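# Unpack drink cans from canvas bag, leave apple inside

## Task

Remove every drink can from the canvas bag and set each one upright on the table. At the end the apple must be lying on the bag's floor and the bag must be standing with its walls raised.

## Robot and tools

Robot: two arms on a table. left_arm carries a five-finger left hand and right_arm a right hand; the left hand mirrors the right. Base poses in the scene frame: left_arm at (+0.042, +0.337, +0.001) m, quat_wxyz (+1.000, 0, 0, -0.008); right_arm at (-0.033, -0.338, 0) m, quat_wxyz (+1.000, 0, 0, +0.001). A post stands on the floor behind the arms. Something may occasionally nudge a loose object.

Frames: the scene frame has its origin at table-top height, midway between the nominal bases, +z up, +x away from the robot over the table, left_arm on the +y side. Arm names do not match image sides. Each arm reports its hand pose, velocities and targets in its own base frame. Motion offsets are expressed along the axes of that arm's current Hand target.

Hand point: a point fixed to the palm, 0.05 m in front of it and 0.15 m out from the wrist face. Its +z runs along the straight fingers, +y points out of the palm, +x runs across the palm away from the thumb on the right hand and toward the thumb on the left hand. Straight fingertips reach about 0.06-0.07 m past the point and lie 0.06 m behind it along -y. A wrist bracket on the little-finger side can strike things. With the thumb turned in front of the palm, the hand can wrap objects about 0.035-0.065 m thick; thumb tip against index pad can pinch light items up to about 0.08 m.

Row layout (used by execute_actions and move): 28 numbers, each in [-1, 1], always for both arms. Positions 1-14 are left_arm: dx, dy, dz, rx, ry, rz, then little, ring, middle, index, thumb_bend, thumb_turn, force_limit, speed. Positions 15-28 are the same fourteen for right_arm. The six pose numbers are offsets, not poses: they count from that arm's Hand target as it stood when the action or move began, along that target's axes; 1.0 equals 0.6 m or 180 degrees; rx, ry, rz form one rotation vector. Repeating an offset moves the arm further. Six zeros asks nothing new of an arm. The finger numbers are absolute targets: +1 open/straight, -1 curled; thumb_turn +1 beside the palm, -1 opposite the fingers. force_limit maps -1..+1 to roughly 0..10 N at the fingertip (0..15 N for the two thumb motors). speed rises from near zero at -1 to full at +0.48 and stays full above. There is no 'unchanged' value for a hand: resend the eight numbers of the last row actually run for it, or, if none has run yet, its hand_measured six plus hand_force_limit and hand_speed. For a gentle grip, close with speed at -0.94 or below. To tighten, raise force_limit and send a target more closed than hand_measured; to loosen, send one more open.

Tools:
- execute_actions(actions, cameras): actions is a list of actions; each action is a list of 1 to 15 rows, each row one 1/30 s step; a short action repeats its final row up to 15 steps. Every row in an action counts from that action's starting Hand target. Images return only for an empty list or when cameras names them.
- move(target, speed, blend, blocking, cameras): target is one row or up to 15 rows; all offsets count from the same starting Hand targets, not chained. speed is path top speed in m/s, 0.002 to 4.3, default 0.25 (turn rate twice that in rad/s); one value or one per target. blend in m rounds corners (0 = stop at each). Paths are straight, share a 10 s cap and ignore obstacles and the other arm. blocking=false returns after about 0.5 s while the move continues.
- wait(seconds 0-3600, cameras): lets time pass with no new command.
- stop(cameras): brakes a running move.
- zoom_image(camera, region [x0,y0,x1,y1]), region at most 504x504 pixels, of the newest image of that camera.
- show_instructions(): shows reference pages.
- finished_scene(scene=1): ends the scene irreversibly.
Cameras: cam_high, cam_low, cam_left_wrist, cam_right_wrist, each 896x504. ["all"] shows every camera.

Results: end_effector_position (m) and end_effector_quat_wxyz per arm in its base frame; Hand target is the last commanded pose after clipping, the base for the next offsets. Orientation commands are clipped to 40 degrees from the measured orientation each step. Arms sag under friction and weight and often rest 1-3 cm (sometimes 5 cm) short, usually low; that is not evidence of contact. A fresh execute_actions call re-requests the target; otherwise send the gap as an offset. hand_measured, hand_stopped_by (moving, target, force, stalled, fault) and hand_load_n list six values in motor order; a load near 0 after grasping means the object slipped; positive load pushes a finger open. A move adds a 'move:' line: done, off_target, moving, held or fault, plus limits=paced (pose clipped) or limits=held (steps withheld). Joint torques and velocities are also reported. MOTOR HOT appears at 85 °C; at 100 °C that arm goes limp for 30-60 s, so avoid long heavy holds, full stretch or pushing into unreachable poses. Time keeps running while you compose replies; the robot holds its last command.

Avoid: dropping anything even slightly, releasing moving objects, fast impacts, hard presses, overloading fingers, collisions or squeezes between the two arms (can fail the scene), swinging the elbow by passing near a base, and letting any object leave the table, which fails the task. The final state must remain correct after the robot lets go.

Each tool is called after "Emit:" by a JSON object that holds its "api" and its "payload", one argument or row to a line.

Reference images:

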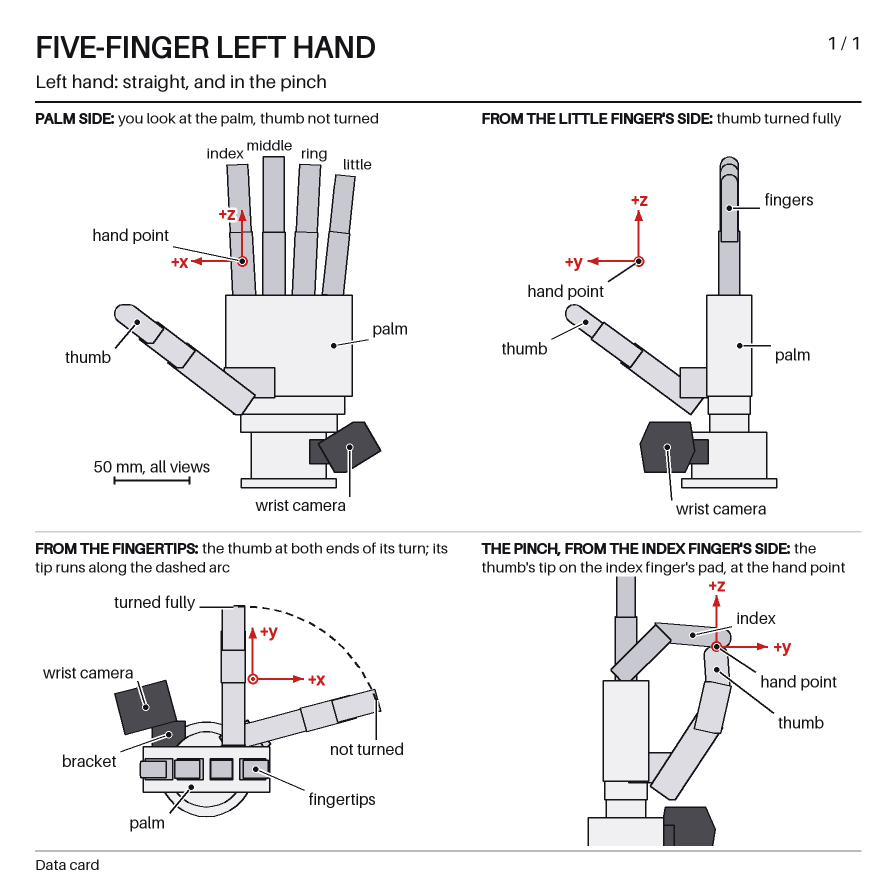

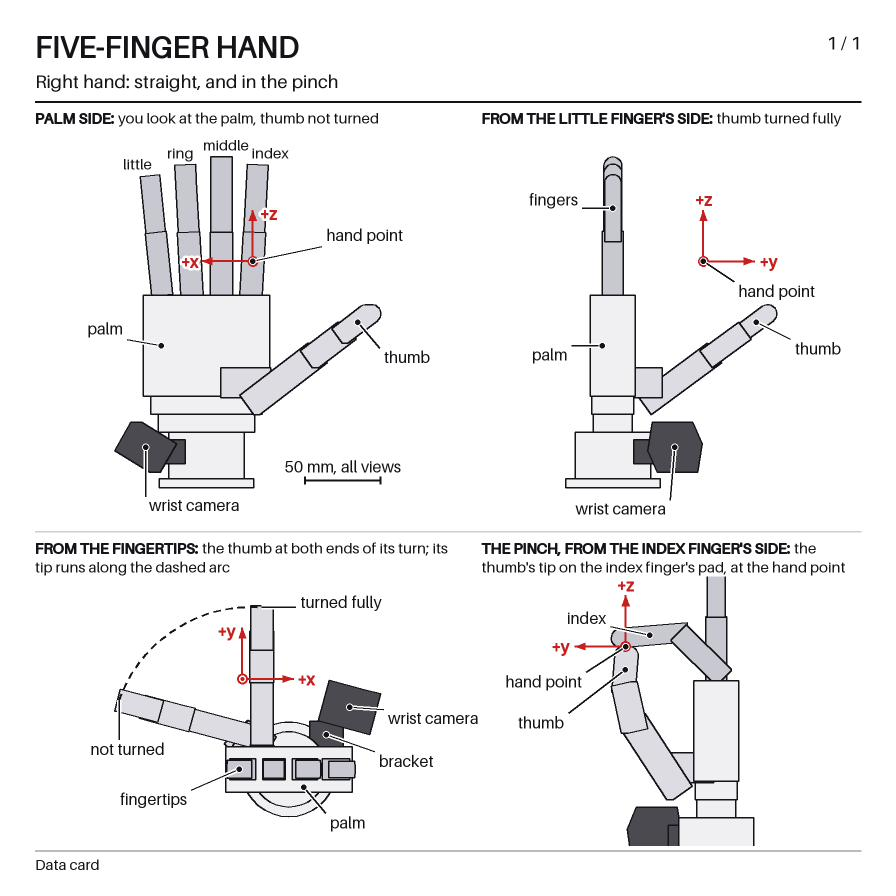

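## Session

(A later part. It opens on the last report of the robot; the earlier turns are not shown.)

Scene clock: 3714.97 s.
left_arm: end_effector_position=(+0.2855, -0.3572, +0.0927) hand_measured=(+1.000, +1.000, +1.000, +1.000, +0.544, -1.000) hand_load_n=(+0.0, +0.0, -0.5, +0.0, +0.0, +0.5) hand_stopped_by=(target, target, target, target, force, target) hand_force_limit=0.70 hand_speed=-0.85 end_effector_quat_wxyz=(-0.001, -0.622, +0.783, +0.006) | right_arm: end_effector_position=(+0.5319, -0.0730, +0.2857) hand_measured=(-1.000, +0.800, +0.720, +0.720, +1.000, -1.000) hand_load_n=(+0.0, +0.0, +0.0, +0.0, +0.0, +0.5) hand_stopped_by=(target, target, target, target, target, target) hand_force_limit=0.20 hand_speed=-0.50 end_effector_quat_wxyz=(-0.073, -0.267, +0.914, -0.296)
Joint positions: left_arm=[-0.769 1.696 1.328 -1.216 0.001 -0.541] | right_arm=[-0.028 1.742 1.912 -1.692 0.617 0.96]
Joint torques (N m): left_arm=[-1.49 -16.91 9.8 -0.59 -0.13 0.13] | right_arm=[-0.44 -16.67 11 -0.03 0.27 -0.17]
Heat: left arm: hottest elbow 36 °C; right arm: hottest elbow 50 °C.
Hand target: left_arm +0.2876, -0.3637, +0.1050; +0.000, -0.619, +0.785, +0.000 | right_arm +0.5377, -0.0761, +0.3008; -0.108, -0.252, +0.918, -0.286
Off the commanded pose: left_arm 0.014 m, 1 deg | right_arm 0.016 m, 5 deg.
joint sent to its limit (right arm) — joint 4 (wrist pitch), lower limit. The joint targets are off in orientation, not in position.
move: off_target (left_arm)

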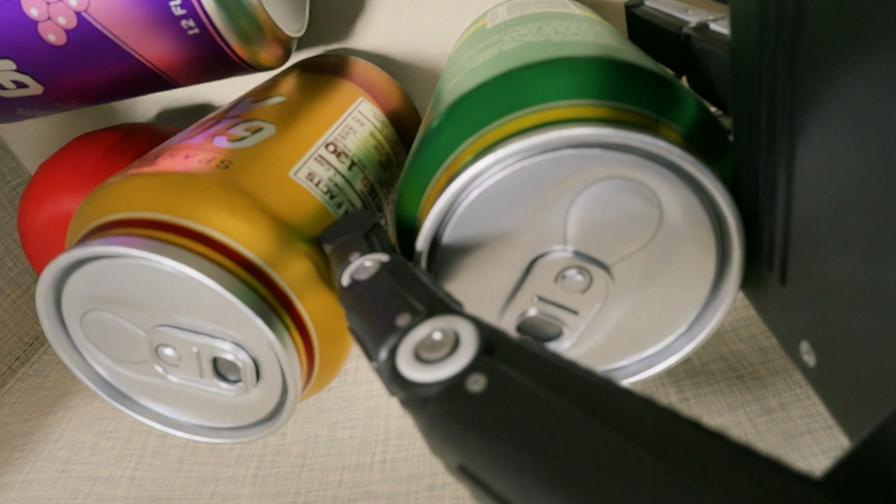

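Emit:
{"api": "move", "payload": {
  "target": [
    [0,0,0,0,0,0,1,1,1,1,0.7,-1,0.7,-0.6,0,0,0,0,0,0,-1,0.8,0.72,0.72,1,-1,0.2,-0.5],
    [0,-0.004,0.0717,0,0,0,1,1,1,1,0.7,-1,0.7,-0.6,0,0,0,0,0,0,-1,0.8,0.72,0.72,1,-1,0.2,-0.5],
    [0,-0.077,0.0717,0,0,0,1,1,1,1,0.7,-1,0.7,-0.6,0,0,0,0,0,0,-1,0.8,0.72,0.72,1,-1,0.2,-0.5]
  ],
  "speed": 0.04,
  "cameras": ["cam_left_wrist","cam_high"]
}}

Scene clock: 3778.23 s.
left_arm: end_effector_position=(+0.3231, -0.3757, +0.0819) hand_measured=(+1.000, +1.000, +1.000, +1.000, +0.700, -1.000) hand_load_n=(+0.0, +0.5, +0.0, +0.0, +5.0, +0.0) hand_stopped_by=(target, target, target, target, target, target) hand_force_limit=0.70 hand_speed=-0.60 end_effector_quat_wxyz=(-0.002, -0.618, +0.786, -0.017) | right_arm: end_effector_position=(+0.5319, -0.0730, +0.2857) hand_measured=(-1.000, +0.800, +0.720, +0.720, +1.000, -1.000) hand_load_n=(+0.0, +0.0, +0.0, +0.0, +0.0, +0.0) hand_stopped_by=(target, target, target, target, target, target) hand_force_limit=0.20 hand_speed=-0.50 end_effector_quat_wxyz=(-0.073, -0.267, +0.914, -0.296)
Joint positions: left_arm=[-0.743 1.773 1.406 -1.17 0.009 -0.503] | right_arm=[-0.028 1.742 1.912 -1.692 0.617 0.96]
Joint torques (N m): left_arm=[-0.03 -12.69 9.05 0.14 -0.45 0.15] | right_arm=[-0.38 -16.62 10.99 -0.03 0.27 -0.17]
Heat: left arm: hottest elbow 37 °C; right arm: hottest elbow 51 °C.
Hand target: left_arm +0.3325, -0.3745, +0.0619; +0.000, -0.619, +0.785, +0.000 | right_arm +0.5377, -0.0761, +0.3008; -0.108, -0.252, +0.918, -0.286
Off the commanded pose: left_arm 0.022 m, 2 deg | right_arm 0.016 m, 5 deg.
joint sent to its limit (right arm) — joint 4 (wrist pitch), lower limit. The joint targets are off in orientation, not in position.
move: off_target (left_arm)
Images, in order (width x height): cam_high 896x504, cam_left_wrist 896x504.

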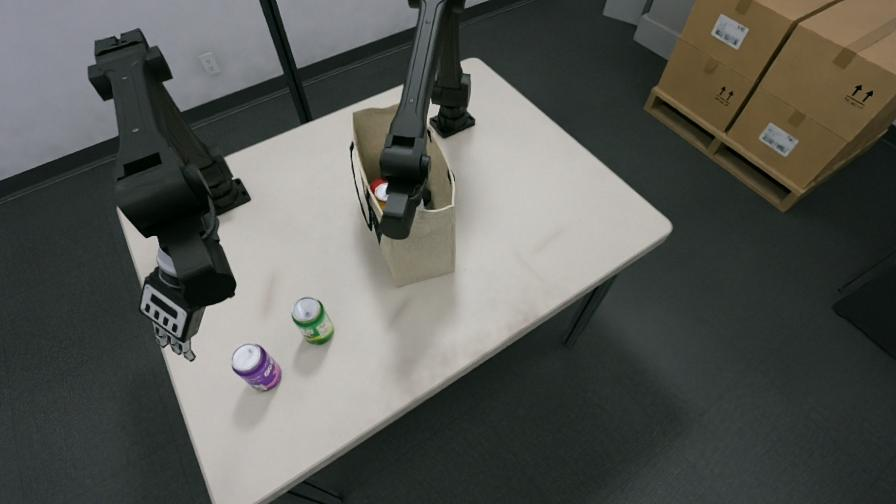

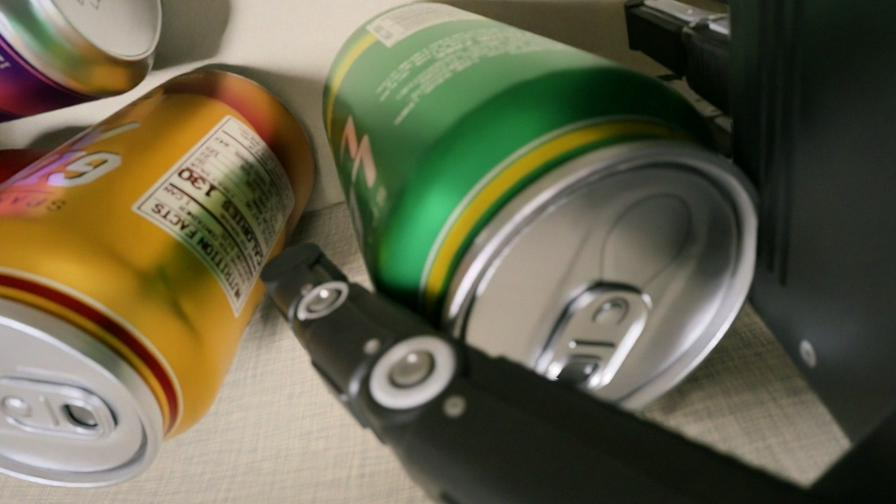

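Emit:
{"api": "move", "payload": {
  "target": [
    [0,0.047,0,0,0,0,1,1,1,1,0.7,-1,0.7,-0.6,0,0,0,0,0,0,-1,0.8,0.72,0.72,1,-1,0.2,-0.5]
  ],
  "speed": 0.04,
  "cameras": ["cam_left_wrist"]
}}

Scene clock: 3800.60 s.
left_arm: end_effector_position=(+0.3155, -0.3714, +0.0807) hand_measured=(+1.000, +1.000, +1.000, +1.000, +0.700, -1.000) hand_load_n=(+0.0, +0.0, +0.0, -0.5, +4.5, +0.0) hand_stopped_by=(target, target, target, target, target, target) hand_force_limit=0.70 hand_speed=-0.60 end_effector_quat_wxyz=(+0.000, -0.622, +0.783, -0.019) | right_arm: end_effector_position=(+0.5319, -0.0730, +0.2857) hand_measured=(-1.000, +0.800, +0.720, +0.720, +1.000, -1.000) hand_load_n=(+0.0, +0.0, +0.0, +0.0, +0.0, +0.0) hand_stopped_by=(target, target, target, target, target, target) hand_force_limit=0.20 hand_speed=-0.50 end_effector_quat_wxyz=(-0.073, -0.267, +0.914, -0.296)
Joint positions: left_arm=[-0.747 1.749 1.37 -1.153 0.005 -0.518] | right_arm=[-0.028 1.742 1.912 -1.692 0.617 0.96]
Joint torques (N m): left_arm=[-1.61 -15.68 5.12 0.43 -0.29 0.07] | right_arm=[-0.44 -16.62 10.99 -0.05 0.27 -0.17]
Heat: left arm: hottest elbow 38 °C; right arm: hottest elbow 51 °C.
Hand target: left_arm +0.3050, -0.3679, +0.0618; +0.000, -0.619, +0.785, +0.001 | right_arm +0.5377, -0.0761, +0.3008; -0.108, -0.252, +0.918, -0.286
Off the commanded pose: left_arm 0.022 m, 2 deg | right_arm 0.016 m, 5 deg.
joint sent to its limit (right arm) — joint 4 (wrist pitch), lower limit. The joint targets are off in orientation, not in position.
move: off_target (left_arm)

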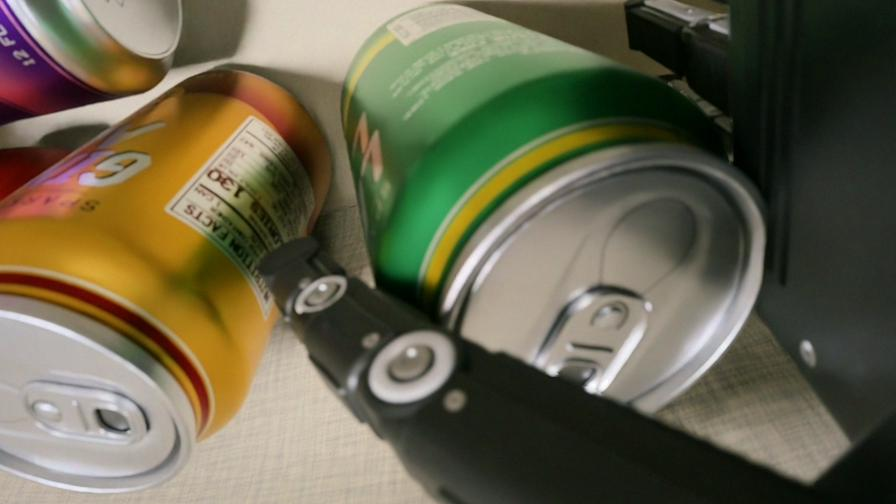

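Emit:
{"api": "move", "payload": {
  "target": [
    [0,0,-0.1,0,0,0,1,1,1,1,0.7,-1,0.7,-0.6,0,0,0,0,0,0,-1,0.8,0.72,0.72,1,-1,0.2,-0.5]
  ],
  "speed": 0.04,
  "cameras": ["cam_left_wrist"]
}}

Scene clock: 3809.37 s.
left_arm: end_effector_position=(+0.2969, -0.3562, +0.0982) hand_measured=(+1.000, +1.000, +1.000, +1.000, +0.700, -1.000) hand_load_n=(+0.0, +0.0, +0.0, +0.0, -0.5, +0.0) hand_stopped_by=(target, target, target, target, target, target) hand_force_limit=0.70 hand_speed=-0.60 end_effector_quat_wxyz=(-0.005, -0.620, +0.784, +0.027) | right_arm: end_effector_position=(+0.5319, -0.0730, +0.2857) hand_measured=(-1.000, +0.800, +0.720, +0.720, +1.000, -1.000) hand_load_n=(+0.0, +0.0, +0.0, +0.0, +0.0, +0.0) hand_stopped_by=(target, target, target, target, target, target) hand_force_limit=0.20 hand_speed=-0.50 end_effector_quat_wxyz=(-0.073, -0.267, +0.914, -0.296)
Joint positions: left_arm=[-0.752 1.738 1.395 -1.282 0.002 -0.519] | right_arm=[-0.028 1.742 1.912 -1.692 0.617 0.96]
Joint torques (N m): left_arm=[-1.49 -19.19 10.66 -0.18 -0.14 0.08] | right_arm=[-0.32 -16.73 10.99 -0.03 0.27 -0.17]
Heat: left arm: hottest elbow 38 °C; right arm: hottest elbow 51 °C.
Hand target: left_arm +0.3050, -0.3680, +0.1218; +0.000, -0.619, +0.785, +0.001 | right_arm +0.5377, -0.0761, +0.3008; -0.108, -0.252, +0.918, -0.286
Off the commanded pose: left_arm 0.028 m, 3 deg | right_arm 0.016 m, 5 deg.
joint sent to its limit (right arm) — joint 4 (wrist pitch), lower limit. The joint targets are off in orientation, not in position.
move: off_target (left_arm)

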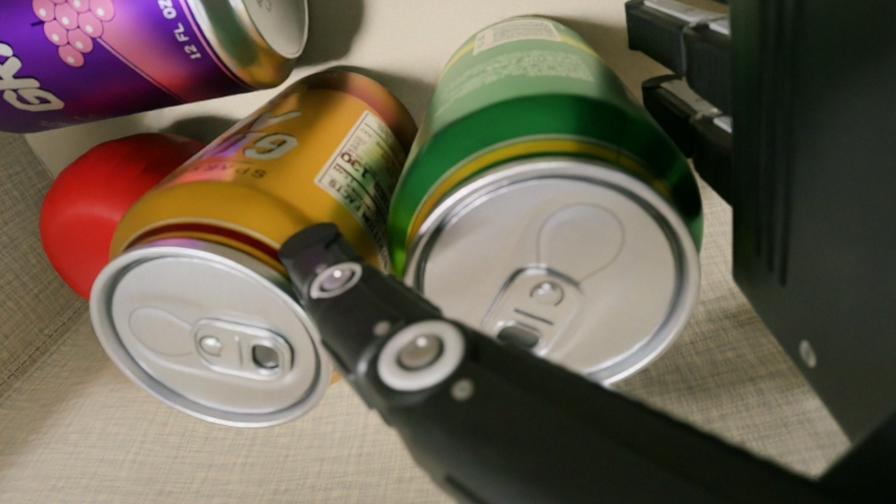

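Emit:
{"api": "move", "payload": {
  "target": [
    [0,0.0036,0.0997,0,0,0,1,1,1,1,0.7,-1,0.7,-0.6,0,0,0,0,0,0,-1,0.8,0.72,0.72,1,-1,0.2,-0.5],
    [0,-0.046,0.0997,0,0,0,1,1,1,1,0.7,-1,0.7,-0.6,0,0,0,0,0,0,-1,0.8,0.72,0.72,1,-1,0.2,-0.5]
  ],
  "speed": 0.04,
  "cameras": ["cam_left_wrist"]
}}

Scene clock: 3838.70 s.
left_arm: end_effector_position=(+0.3180, -0.3734, +0.0917) hand_measured=(+1.000, +1.000, +1.000, +1.000, +0.702, -1.000) hand_load_n=(+0.0, +0.0, +0.0, +0.5, +7.0, -0.5) hand_stopped_by=(target, target, target, target, target, target) hand_force_limit=0.70 hand_speed=-0.60 end_effector_quat_wxyz=(-0.004, -0.614, +0.789, -0.017) | right_arm: end_effector_position=(+0.5319, -0.0730, +0.2857) hand_measured=(-1.000, +0.800, +0.720, +0.720, +1.000, -1.000) hand_load_n=(+0.0, +0.0, +0.5, +0.0, +0.0, +0.0) hand_stopped_by=(target, target, target, target, target, target) hand_force_limit=0.20 hand_speed=-0.50 end_effector_quat_wxyz=(-0.073, -0.267, +0.914, -0.296)
Joint positions: left_arm=[-0.745 1.754 1.406 -1.19 0.014 -0.496] | right_arm=[-0.028 1.742 1.912 -1.692 0.617 0.96]
Joint torques (N m): left_arm=[0.15 -11.22 8.76 0.94 -0.65 0.1] | right_arm=[-0.44 -16.56 10.99 -0.03 0.26 -0.17]
Heat: left arm: hottest elbow 38 °C; right arm: hottest elbow 51 °C.
Hand target: left_arm +0.3319, -0.3743, +0.0621; +0.000, -0.619, +0.785, +0.000 | right_arm +0.5377, -0.0761, +0.3008; -0.108, -0.252, +0.918, -0.286
Off the commanded pose: left_arm 0.033 m, 2 deg | right_arm 0.016 m, 5 deg.
joint sent to its limit (right arm) — joint 4 (wrist pitch), lower limit. The joint targets are off in orientation, not in position.
move: off_target (left_arm)

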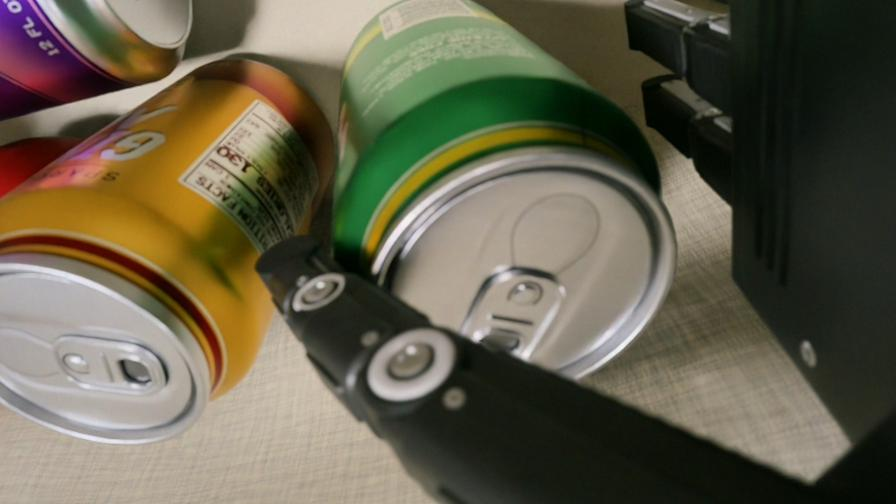

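Emit:
{"api": "move", "payload": {
  "target": [
    [0,0,-0.12,0,0,0,1,1,1,1,0.7,-1,0.7,-0.6,0,0,0,0,0,0,-1,0.8,0.72,0.72,1,-1,0.2,-0.5],
    [0,0,-0.35,0,0,0,1,1,1,1,0.7,-1,0.7,-0.6,0,0,0,0,0,0,-1,0.8,0.72,0.72,1,-1,0.2,-0.5]
  ],
  "speed": [0.04,0.12],
  "cameras": ["cam_left_wrist","cam_high"]
}}

Scene clock: 3863.97 s.
left_arm: end_effector_position=(+0.3249, -0.3738, +0.2525) hand_measured=(+1.000, +1.000, +1.000, +1.000, +0.700, -1.000) hand_load_n=(+0.0, +0.0, +0.0, +0.0, +0.0, +0.0) hand_stopped_by=(target, target, target, target, target, target) hand_force_limit=0.70 hand_speed=-0.60 end_effector_quat_wxyz=(-0.004, -0.616, +0.788, +0.017) | right_arm: end_effector_position=(+0.5319, -0.0730, +0.2857) hand_measured=(-1.000, +0.800, +0.720, +0.720, +1.000, -1.000) hand_load_n=(+0.0, +0.0, +0.0, +0.0, +0.0, +0.0) hand_stopped_by=(target, target, target, target, target, target) hand_force_limit=0.20 hand_speed=-0.50 end_effector_quat_wxyz=(-0.073, -0.267, +0.914, -0.296)
Joint positions: left_arm=[-0.741 1.758 1.834 -1.683 0.002 -0.496] | right_arm=[-0.028 1.742 1.912 -1.692 0.617 0.96]
Joint torques (N m): left_arm=[-0.38 -18.96 10.96 -0.28 -0.14 0.11] | right_arm=[-0.44 -16.67 10.99 -0.05 0.27 -0.17]
Heat: left arm: hottest elbow 39 °C; right arm: hottest elbow 51 °C.
Hand target: left_arm +0.3319, -0.3745, +0.2721; +0.000, -0.619, +0.785, +0.000 | right_arm +0.5377, -0.0761, +0.3008; -0.108, -0.252, +0.918, -0.286
Off the commanded pose: left_arm 0.021 m, 2 deg | right_arm 0.016 m, 5 deg.
joint sent to its limit (left arm) — joint 4 (wrist pitch), lower limit. The joint targets still meet the commanded pose.
joint sent to its limit (right arm) — joint 4 (wrist pitch), lower limit. The joint targets are off in orientation, not in position.
move: off_target (left_arm)
Images, in order (width x height): cam_high 896x504, cam_left_wrist 896x504.

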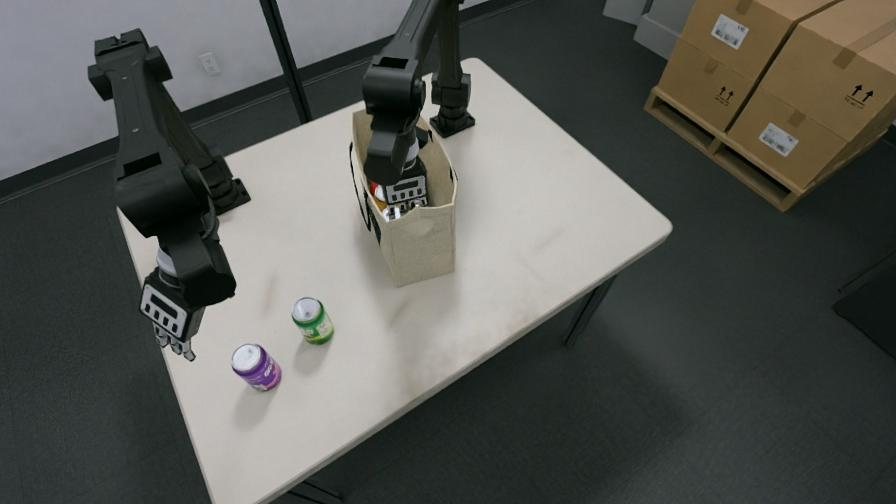

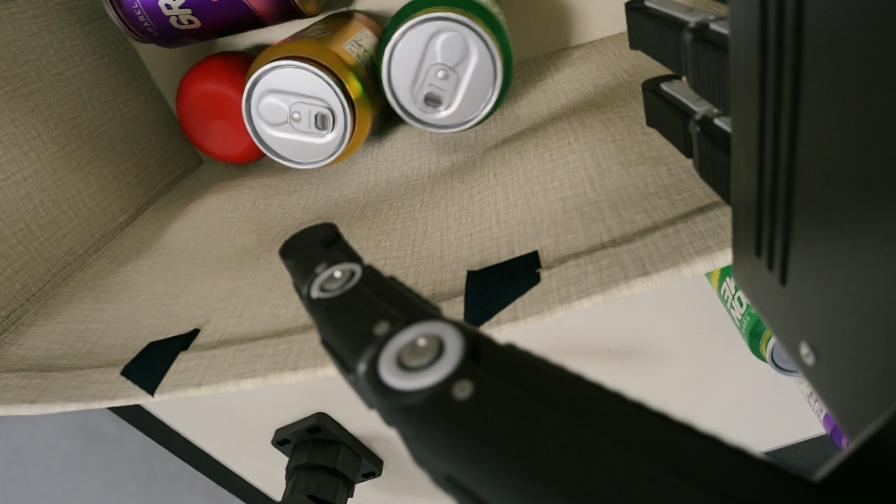

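Emit:
{"api": "move", "payload": {
  "target": [
    [0,0,-0.247,0,0,0,1,1,1,1,0.7,-1,0.7,-0.6,0,0,0,0,0,0,-1,0.8,0.72,0.72,1,-1,0.2,-0.5],
    [-0.452,0.0768,-0.247,0,0,-0.183,1,1,1,1,0.7,-1,0.7,-0.6,0,0,0,0,0,0,-1,0.8,0.72,0.72,1,-1,0.2,-0.5]
  ],
  "speed": [0.15,0.2],
  "blend": [0.02,0],
  "cameras": ["cam_high","cam_low"]
}}

Emit:
{"api": "zoom_image", "payload": {
  "camera": "cam_high",
  "region": [330, 80, 490, 300]
}}

Scene clock: 3927.87 s.
left_arm: end_effector_position=(+0.3575, -0.1001, +0.4162) hand_measured=(+1.000, +1.000, +1.000, +1.000, +0.700, -1.000) hand_load_n=(+0.0, +0.0, +0.0, +0.0, +0.0, +0.0) hand_stopped_by=(target, target, target, target, target, target) hand_force_limit=0.70 hand_speed=-0.60 end_effector_quat_wxyz=(-0.058, +0.811, -0.559, +0.162) | right_arm: end_effector_position=(+0.5319, -0.0730, +0.2857) hand_measured=(-1.000, +0.800, +0.720, +0.720, +1.000, -1.000) hand_load_n=(+0.0, +0.0, +0.0, +0.5, +0.0, +0.0) hand_stopped_by=(target, target, target, target, target, target) hand_force_limit=0.20 hand_speed=-0.50 end_effector_quat_wxyz=(-0.073, -0.267, +0.914, -0.296)
Joint positions: left_arm=[-0.095 1.26 1.714 -1.683 0.055 -0.468] | right_arm=[-0.028 1.742 1.912 -1.692 0.617 0.96]
Joint torques (N m): left_arm=[-1.49 -9.99 7.5 0.38 -0.1 0.17] | right_arm=[-0.5 -16.67 11 -0.03 0.27 -0.17]
Heat: left arm: hottest elbow 42 °C; right arm: hottest elbow 51 °C.
Hand target: left_arm +0.3504, -0.1002, +0.4203; +0.000, +0.817, -0.577, +0.000 | right_arm +0.5377, -0.0761, +0.3008; -0.108, -0.252, +0.918, -0.286
Off the commanded pose: left_arm 0.008 m, 20 deg | right_arm 0.016 m, 5 deg.
joint sent to its limit (left arm) — joint 4 (wrist pitch), lower limit. The joint targets are off in orientation, not in position.
joint sent to its limit (right arm) — joint 4 (wrist pitch), lower limit. The joint targets are off in orientation, not in position.
move: off_target (left_arm)

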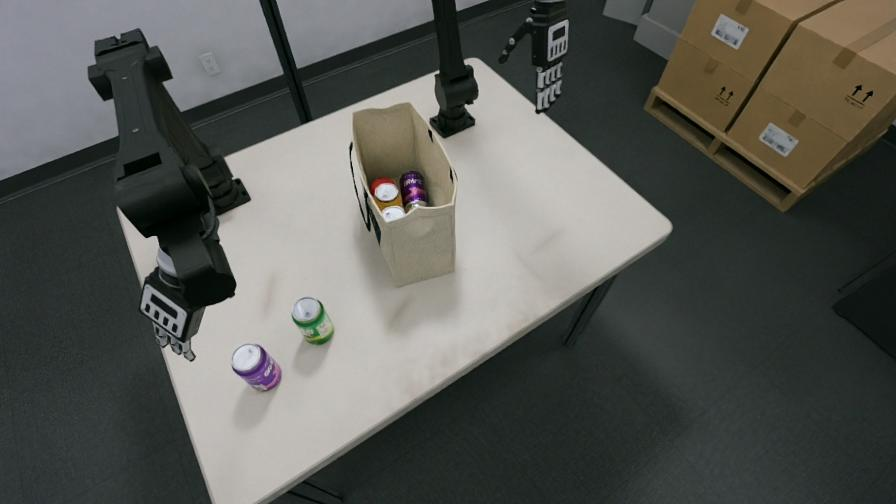

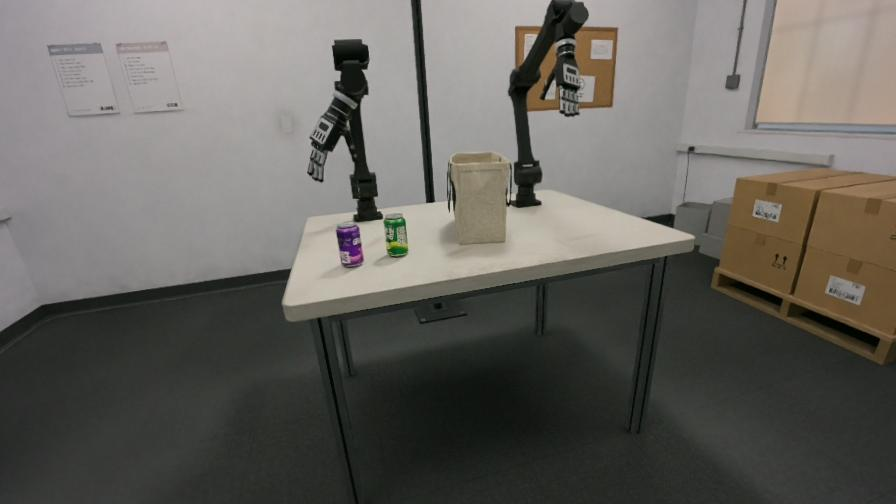

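Scaled by 2.291 from the camera's image (finer frame: 1280x720).

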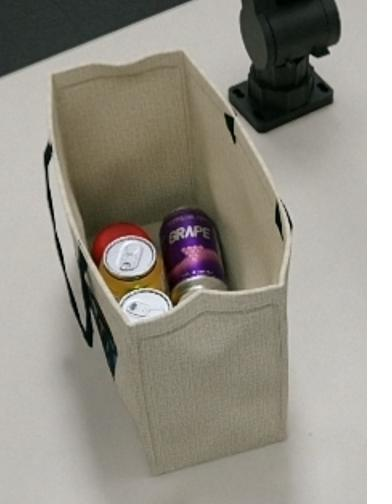

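Emit:
{"api": "zoom_image", "payload": {
  "camera": "cam_high",
  "region": [360, 160, 440, 225]
}}

Scaled by 6.300 from the camera's image (finer frame: 1280x720).

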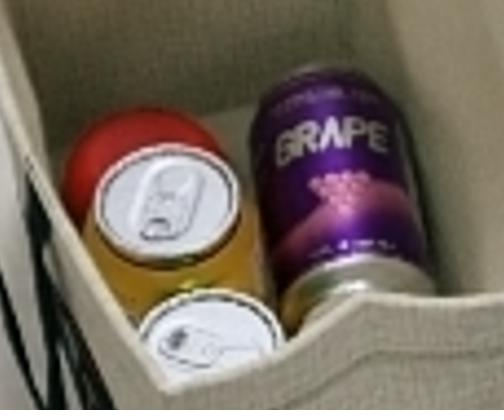

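Emit:
{"api": "move", "payload": {
  "target": [
    [0.389,0.2305,0.0338,0.1619,0.048,0.179,-1,0.7,0.7,0.7,0.6,-1,0.2,-0.2,0,0,0,0,0,0,-1,0.8,0.72,0.72,1,-1,0.2,-0.5]
  ],
  "speed": [0.2],
  "cameras": ["cam_high","cam_left_wrist"]
}}

Scene clock: 4010.67 s.
left_arm: end_effector_position=(+0.2890, -0.3586, +0.3847) hand_measured=(-1.000, +0.700, +0.700, +0.700, +0.600, -1.000) hand_load_n=(+0.0, -0.5, +0.0, +0.0, +0.0, +0.0) hand_stopped_by=(target, target, target, target, target, target) hand_force_limit=0.20 hand_speed=-0.20 end_effector_quat_wxyz=(+0.158, -0.597, +0.765, -0.182) | right_arm: end_effector_position=(+0.5319, -0.0730, +0.2857) hand_measured=(-1.000, +0.800, +0.720, +0.720, +1.000, -1.000) hand_load_n=(+0.0, +0.0, +0.0, +0.0, +0.0, +0.0) hand_stopped_by=(target, target, target, target, target, target) hand_force_limit=0.20 hand_speed=-0.50 end_effector_quat_wxyz=(-0.073, -0.267, +0.914, -0.296)
Joint positions: left_arm=[-0.897 1.418 1.79 -1.559 -0.308 -0.59] | right_arm=[-0.028 1.742 1.912 -1.692 0.617 0.96]
Joint torques (N m): left_arm=[-0.26 -11.05 11.51 1.07 -0.44 0.15] | right_arm=[-0.38 -16.67 11 -0.03 0.27 -0.17]
Heat: left arm: hottest elbow 38 °C; right arm: hottest elbow 51 °C.
Hand target: left_arm +0.2977, -0.3663, +0.4000; +0.160, -0.598, +0.759, -0.203 | right_arm +0.5377, -0.0761, +0.3008; -0.108, -0.252, +0.918, -0.286
Off the commanded pose: left_arm 0.019 m, 3 deg | right_arm 0.016 m, 5 deg.
joint sent to its limit (right arm) — joint 4 (wrist pitch), lower limit. The joint targets are off in orientation, not in position.
move: off_target (left_arm)

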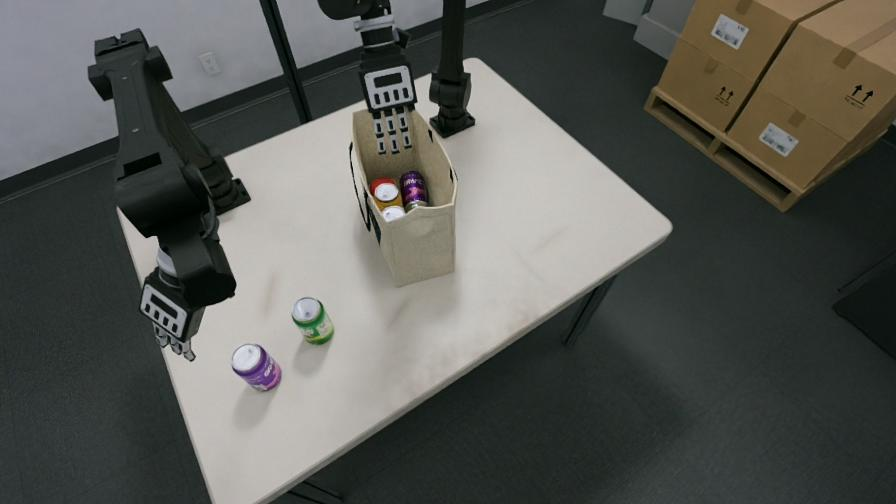

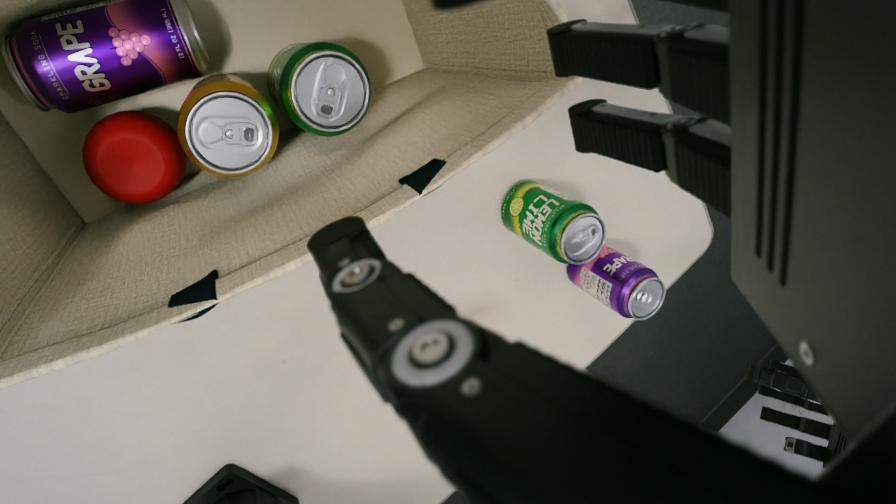

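Emit:
{"api": "zoom_image", "payload": {
  "camera": "cam_high",
  "region": [345, 40, 435, 160]
}}

Scaled by 4.200 from the camera's image (finer frame: 1280x720).

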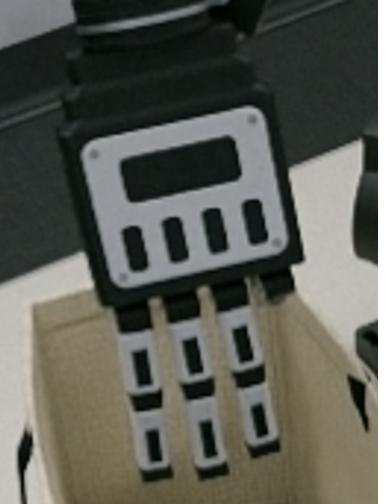

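Emit:
{"api": "move", "payload": {
  "target": [
    [0,0.175,0.3031,0,0,0,-1,0.7,0.7,0.7,0.6,-1,0.2,-0.2,0,0,0,0,0,0,-1,0.8,0.72,0.72,1,-1,0.2,-0.5]
  ],
  "speed": [0.12],
  "cameras": ["cam_high","cam_left_wrist"]
}}

Scene clock: 4123.77 s.
left_arm: end_effector_position=(+0.2934, -0.3638, +0.1836) hand_measured=(-1.000, +0.700, +0.700, +0.700, +0.600, -1.000) hand_load_n=(+0.0, +0.0, +0.5, +0.0, +0.0, +0.0) hand_stopped_by=(target, target, target, target, target, target) hand_force_limit=0.20 hand_speed=-0.20 end_effector_quat_wxyz=(+0.159, -0.597, +0.763, -0.190) | right_arm: end_effector_position=(+0.5319, -0.0730, +0.2857) hand_measured=(-1.000, +0.800, +0.720, +0.720, +1.000, -1.000) hand_load_n=(+0.0, +0.0, +0.0, +0.0, +0.0, +0.0) hand_stopped_by=(target, target, target, target, target, target) hand_force_limit=0.20 hand_speed=-0.50 end_effector_quat_wxyz=(-0.073, -0.267, +0.914, -0.296)
Joint positions: left_arm=[-0.897 1.371 1.203 -1.004 -0.309 -0.59] | right_arm=[-0.028 1.742 1.912 -1.692 0.617 0.96]
Joint torques (N m): left_arm=[-0.85 -12.4 8.55 1.39 -0.41 0.13] | right_arm=[-0.44 -16.56 11 -0.06 0.26 -0.17]
Heat: left arm: hottest elbow 47 °C; right arm: hottest elbow 52 °C.
Hand target: left_arm +0.2976, -0.3662, +0.1899; +0.160, -0.598, +0.759, -0.203 | right_arm +0.5377, -0.0761, +0.3008; -0.108, -0.252, +0.918, -0.286
Off the commanded pose: left_arm 0.008 m, 2 deg | right_arm 0.016 m, 5 deg.
joint sent to its limit (right arm) — joint 4 (wrist pitch), lower limit. The joint targets are off in orientation, not in position.
move: done

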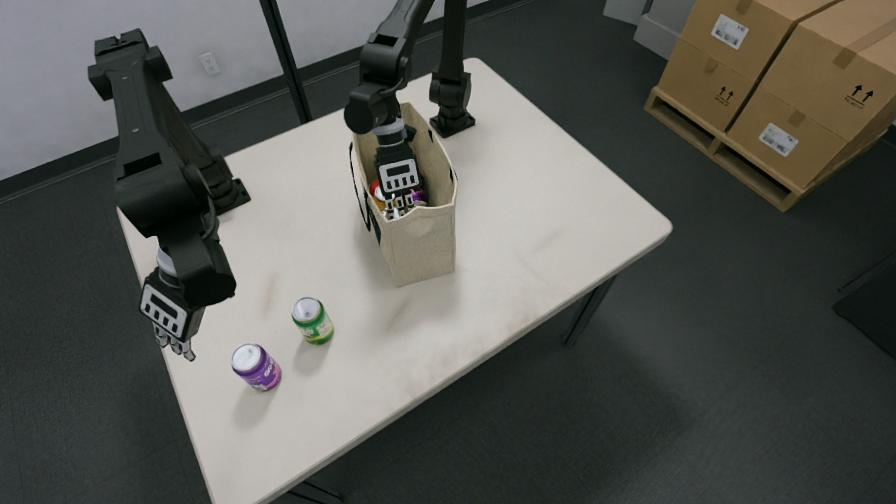

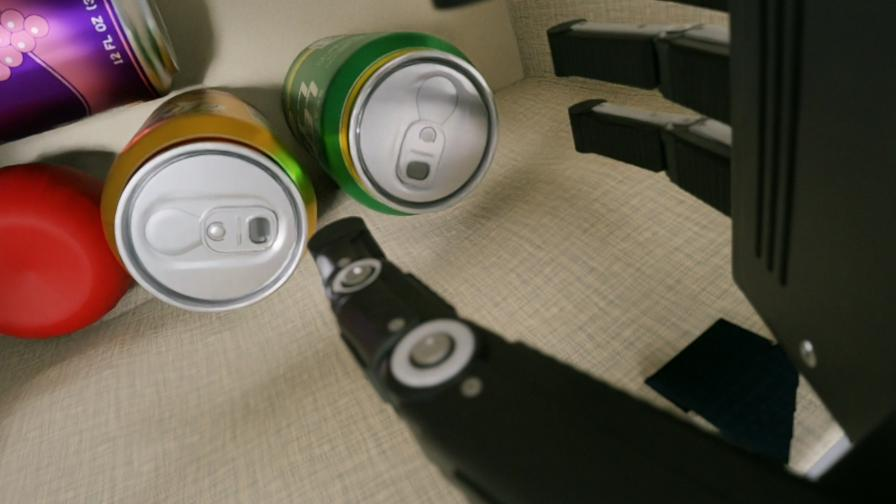

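Emit:
{"api": "move", "payload": {
  "target": [
    [0,0.0583,0.101,0,0,0,-1,0.7,0.7,0.7,0.6,-1,0.2,-0.2,0,0,0,0,0,0,-1,0.8,0.72,0.72,1,-1,0.2,-0.5]
  ],
  "speed": [0.08],
  "cameras": ["cam_left_wrist"]
}}

Scene clock: 4156.23 s.
left_arm: end_effector_position=(+0.2937, -0.3642, +0.1248) hand_measured=(-1.000, +0.700, +0.700, +0.700, +0.600, -1.000) hand_load_n=(+0.0, +0.0, +0.0, +0.0, +0.0, +0.0) hand_stopped_by=(target, target, target, target, target, target) hand_force_limit=0.20 hand_speed=-0.20 end_effector_quat_wxyz=(+0.159, -0.597, +0.760, -0.203) | right_arm: end_effector_position=(+0.5319, -0.0730, +0.2857) hand_measured=(-1.000, +0.800, +0.720, +0.720, +1.000, -1.000) hand_load_n=(+0.0, +0.0, +0.0, +0.0, +0.0, +0.0) hand_stopped_by=(target, target, target, target, target, target) hand_force_limit=0.20 hand_speed=-0.50 end_effector_quat_wxyz=(-0.073, -0.267, +0.914, -0.296)
Joint positions: left_arm=[-0.897 1.394 1.061 -0.812 -0.309 -0.591] | right_arm=[-0.028 1.742 1.912 -1.692 0.617 0.96]
Joint torques (N m): left_arm=[-0.56 -10.29 8.12 1.25 -0.41 0.12] | right_arm=[-0.44 -16.62 11 -0.02 0.27 -0.17]
Heat: left arm: hottest elbow 42 °C; right arm: hottest elbow 52 °C.
Hand target: left_arm +0.2975, -0.3661, +0.1199; +0.160, -0.598, +0.759, -0.203 | right_arm +0.5377, -0.0761, +0.3008; -0.108, -0.252, +0.918, -0.286
Off the commanded pose: left_arm 0.006 m, 0 deg | right_arm 0.016 m, 5 deg.
joint sent to its limit (right arm) — joint 4 (wrist pitch), lower limit. The joint targets are off in orientation, not in position.
move: done

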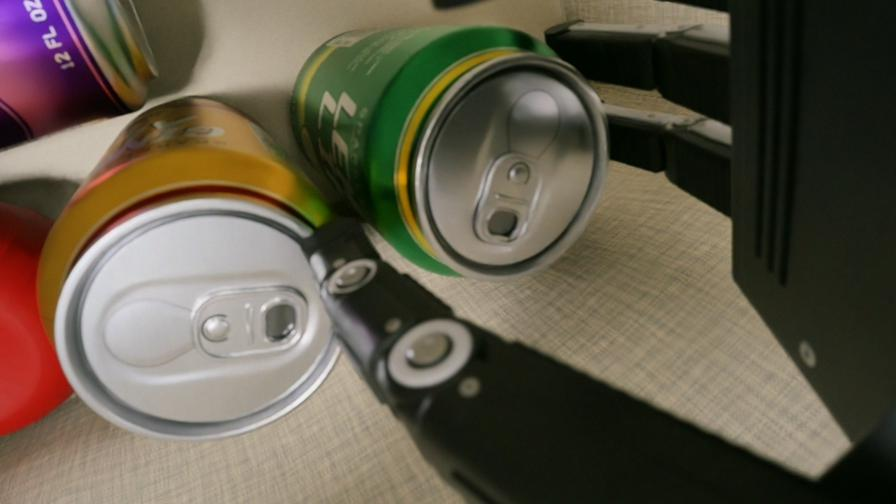

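Emit:
{"api": "move", "payload": {
  "target": [
    [0,-0.0101,0.0058,0,0,0,-1,0.7,0.7,0.7,0.6,-1,0.2,-0.2,0,0,0,0,0,0,-1,0.8,0.72,0.72,1,-1,0.2,-0.5]
  ],
  "speed": [0.04],
  "cameras": ["cam_left_wrist"]
}}

Scene clock: 4172.43 s.
left_arm: end_effector_position=(+0.2967, -0.3638, +0.1241) hand_measured=(-1.000, +0.700, +0.700, +0.700, +0.600, -1.000) hand_load_n=(+0.5, -0.5, +0.0, +0.0, +0.0, +0.5) hand_stopped_by=(target, target, target, target, target, target) hand_force_limit=0.20 hand_speed=-0.20 end_effector_quat_wxyz=(+0.159, -0.599, +0.758, -0.204) | right_arm: end_effector_position=(+0.5319, -0.0730, +0.2857) hand_measured=(-1.000, +0.800, +0.720, +0.720, +1.000, -1.000) hand_load_n=(+0.0, +0.0, +0.0, +0.0, +0.0, +0.0) hand_stopped_by=(target, target, target, target, target, target) hand_force_limit=0.20 hand_speed=-0.50 end_effector_quat_wxyz=(-0.073, -0.267, +0.914, -0.296)
Joint positions: left_arm=[-0.891 1.397 1.061 -0.806 -0.308 -0.591] | right_arm=[-0.028 1.742 1.912 -1.692 0.617 0.96]
Joint torques (N m): left_arm=[-0.44 -9.82 9.24 1.21 -0.28 0.23] | right_arm=[-0.44 -16.62 10.97 -0.03 0.26 -0.17]
Heat: left arm: hottest elbow 42 °C; right arm: hottest elbow 52 °C.
Hand target: left_arm +0.3043, -0.3677, +0.1199; +0.160, -0.598, +0.759, -0.203 | right_arm +0.5377, -0.0761, +0.3008; -0.108, -0.252, +0.918, -0.286
Off the commanded pose: left_arm 0.009 m, 0 deg | right_arm 0.016 m, 5 deg.
joint sent to its limit (right arm) — joint 4 (wrist pitch), lower limit. The joint targets are off in orientation, not in position.
move: done

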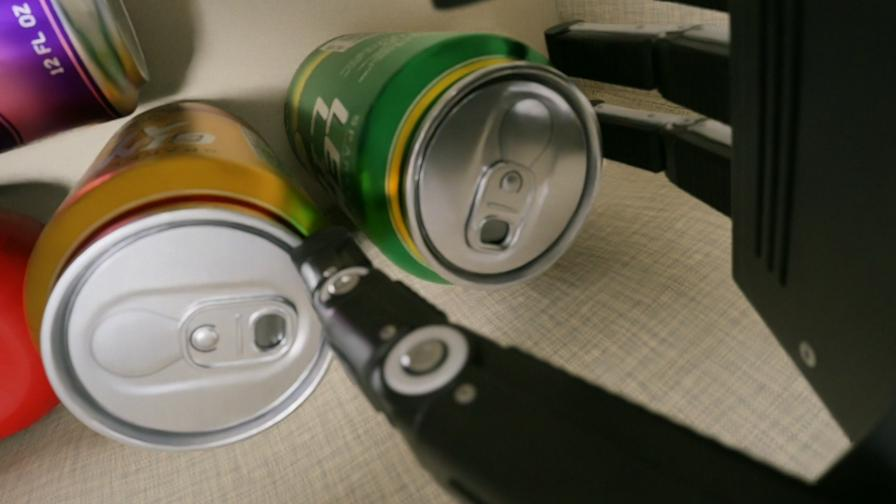

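Emit:
{"api": "move", "payload": {
  "target": [
    [0,0.025,0.0433,0,0,0,-1,0.7,0.7,0.7,0.6,-1,0.2,-0.2,0,0,0,0,0,0,-1,0.8,0.72,0.72,1,-1,0.2,-0.5]
  ],
  "speed": [0.04],
  "cameras": ["cam_left_wrist"]
}}

Scene clock: 4190.90 s.
left_arm: end_effector_position=(+0.3031, -0.3702, +0.1055) hand_measured=(-1.000, +0.700, +0.700, +0.700, +0.600, -1.000) hand_load_n=(+0.0, +0.0, +0.0, +0.0, +0.5, -0.5) hand_stopped_by=(target, target, target, target, target, target) hand_force_limit=0.20 hand_speed=-0.20 end_effector_quat_wxyz=(+0.160, -0.598, +0.756, -0.214) | right_arm: end_effector_position=(+0.5319, -0.0730, +0.2857) hand_measured=(-1.000, +0.800, +0.720, +0.720, +1.000, -1.000) hand_load_n=(+0.0, +0.0, +0.0, +0.0, +0.0, +0.0) hand_stopped_by=(target, target, target, target, target, target) hand_force_limit=0.20 hand_speed=-0.50 end_effector_quat_wxyz=(-0.073, -0.267, +0.914, -0.296)
Joint positions: left_arm=[-0.889 1.425 1.033 -0.726 -0.308 -0.587] | right_arm=[-0.028 1.742 1.912 -1.692 0.617 0.96]
Joint torques (N m): left_arm=[-0.73 -9.99 7.08 1.31 -0.27 0.19] | right_arm=[-0.5 -16.62 10.99 -0.03 0.27 -0.17]
Heat: left arm: hottest elbow 42 °C; right arm: hottest elbow 52 °C.
Hand target: left_arm +0.3043, -0.3675, +0.0899; +0.160, -0.598, +0.759, -0.203 | right_arm +0.5377, -0.0761, +0.3008; -0.108, -0.252, +0.918, -0.286
Off the commanded pose: left_arm 0.016 m, 1 deg | right_arm 0.016 m, 5 deg.
joint sent to its limit (right arm) — joint 4 (wrist pitch), lower limit. The joint targets are off in orientation, not in position.
move: off_target (left_arm)

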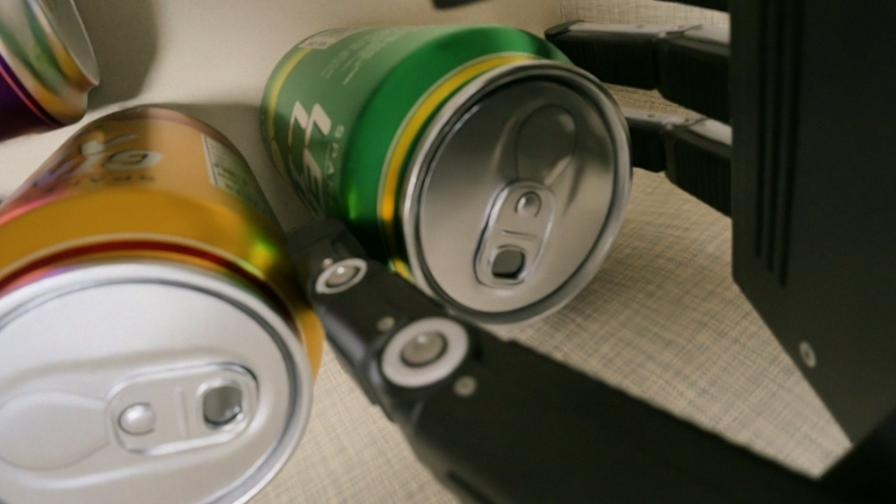

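Emit:
{"api": "move", "payload": {
  "target": [
    [0,0.0167,0.0289,0,0,0,-1,0.7,0.7,0.7,0.6,-1,0.2,-0.2,0,0,0,0,0,0,-1,0.8,0.72,0.72,1,-1,0.2,-0.5]
  ],
  "speed": [0.04],
  "cameras": ["cam_left_wrist"]
}}

Scene clock: 4200.30 s.
left_arm: end_effector_position=(+0.3017, -0.3687, +0.0796) hand_measured=(-1.000, +0.700, +0.700, +0.700, +0.600, -1.000) hand_load_n=(+0.0, +0.0, +0.0, +0.0, +0.0, -0.5) hand_stopped_by=(target, target, target, target, target, target) hand_force_limit=0.20 hand_speed=-0.20 end_effector_quat_wxyz=(+0.160, -0.598, +0.757, -0.208) | right_arm: end_effector_position=(+0.5319, -0.0730, +0.2857) hand_measured=(-1.000, +0.800, +0.720, +0.720, +1.000, -1.000) hand_load_n=(+0.0, +0.0, +0.0, +0.0, +0.0, +0.0) hand_stopped_by=(target, target, target, target, target, target) hand_force_limit=0.20 hand_speed=-0.50 end_effector_quat_wxyz=(-0.073, -0.267, +0.914, -0.296)
Joint positions: left_arm=[-0.889 1.458 0.997 -0.671 -0.308 -0.587] | right_arm=[-0.028 1.742 1.912 -1.692 0.617 0.96]
Joint torques (N m): left_arm=[-0.32 -10.87 7.34 1.25 -0.29 0.2] | right_arm=[-0.44 -16.67 10.97 -0.05 0.27 -0.17]
Heat: left arm: hottest elbow 41 °C; right arm: hottest elbow 52 °C.
Hand target: left_arm +0.3043, -0.3677, +0.0700; +0.160, -0.598, +0.759, -0.203 | right_arm +0.5377, -0.0761, +0.3008; -0.108, -0.252, +0.918, -0.286
Off the commanded pose: left_arm 0.010 m, 1 deg | right_arm 0.016 m, 5 deg.
joint sent to its limit (right arm) — joint 4 (wrist pitch), lower limit. The joint targets are off in orientation, not in position.
move: done

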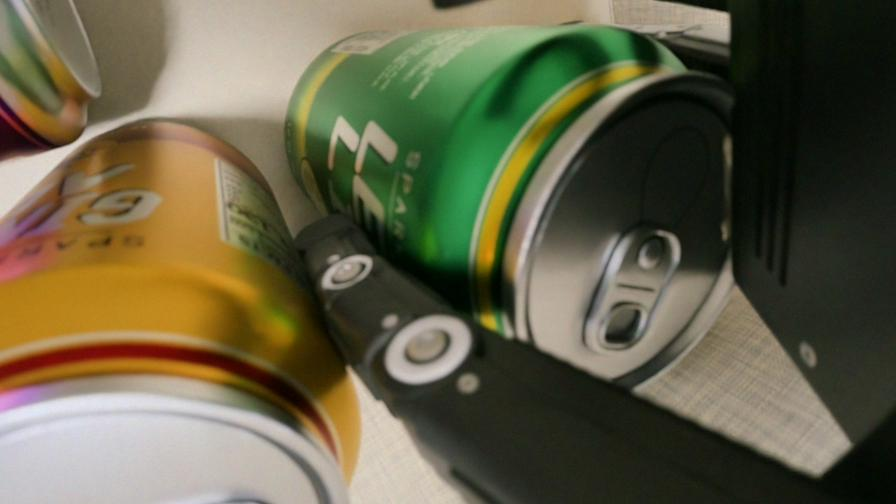

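Emit:
{"api": "move", "payload": {
  "target": [
    [0,-0.025,-0.0433,0,0,0,-1,0.7,0.7,0.7,0.6,-1,0.2,-0.2,0,0,0,0,0,0,-1,0.8,0.72,0.72,1,-1,0.2,-0.5]
  ],
  "speed": [0.04],
  "cameras": ["cam_left_wrist"]
}}

Scene clock: 4215.50 s.
left_arm: end_effector_position=(+0.2966, -0.3621, +0.0805) hand_measured=(-1.000, +0.700, +0.700, +0.700, +0.600, -1.000) hand_load_n=(+0.0, +0.0, +0.0, +0.0, -0.5, +0.0) hand_stopped_by=(target, target, target, target, target, target) hand_force_limit=0.20 hand_speed=-0.20 end_effector_quat_wxyz=(+0.159, -0.598, +0.762, -0.190) | right_arm: end_effector_position=(+0.5319, -0.0730, +0.2857) hand_measured=(-1.000, +0.800, +0.720, +0.720, +1.000, -1.000) hand_load_n=(+0.0, +0.0, +0.0, +0.0, +0.0, +0.0) hand_stopped_by=(target, target, target, target, target, target) hand_force_limit=0.20 hand_speed=-0.50 end_effector_quat_wxyz=(-0.073, -0.267, +0.914, -0.296)
Joint positions: left_arm=[-0.889 1.457 1.007 -0.719 -0.308 -0.587] | right_arm=[-0.028 1.742 1.912 -1.692 0.617 0.96]
Joint torques (N m): left_arm=[-0.5 -14.27 10.43 0.14 -0.27 0.18] | right_arm=[-0.44 -16.67 10.99 -0.05 0.27 -0.17]
Heat: left arm: hottest elbow 40 °C; right arm: hottest elbow 52 °C.
Hand target: left_arm +0.3042, -0.3678, +0.1000; +0.160, -0.598, +0.759, -0.203 | right_arm +0.5377, -0.0761, +0.3008; -0.108, -0.252, +0.918, -0.286
Off the commanded pose: left_arm 0.022 m, 2 deg | right_arm 0.016 m, 5 deg.
joint sent to its limit (right arm) — joint 4 (wrist pitch), lower limit. The joint targets are off in orientation, not in position.
move: off_target (left_arm)

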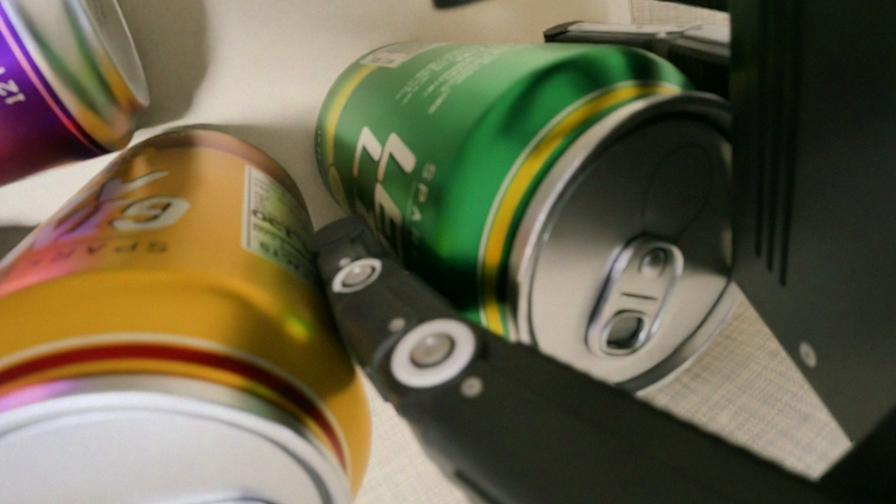

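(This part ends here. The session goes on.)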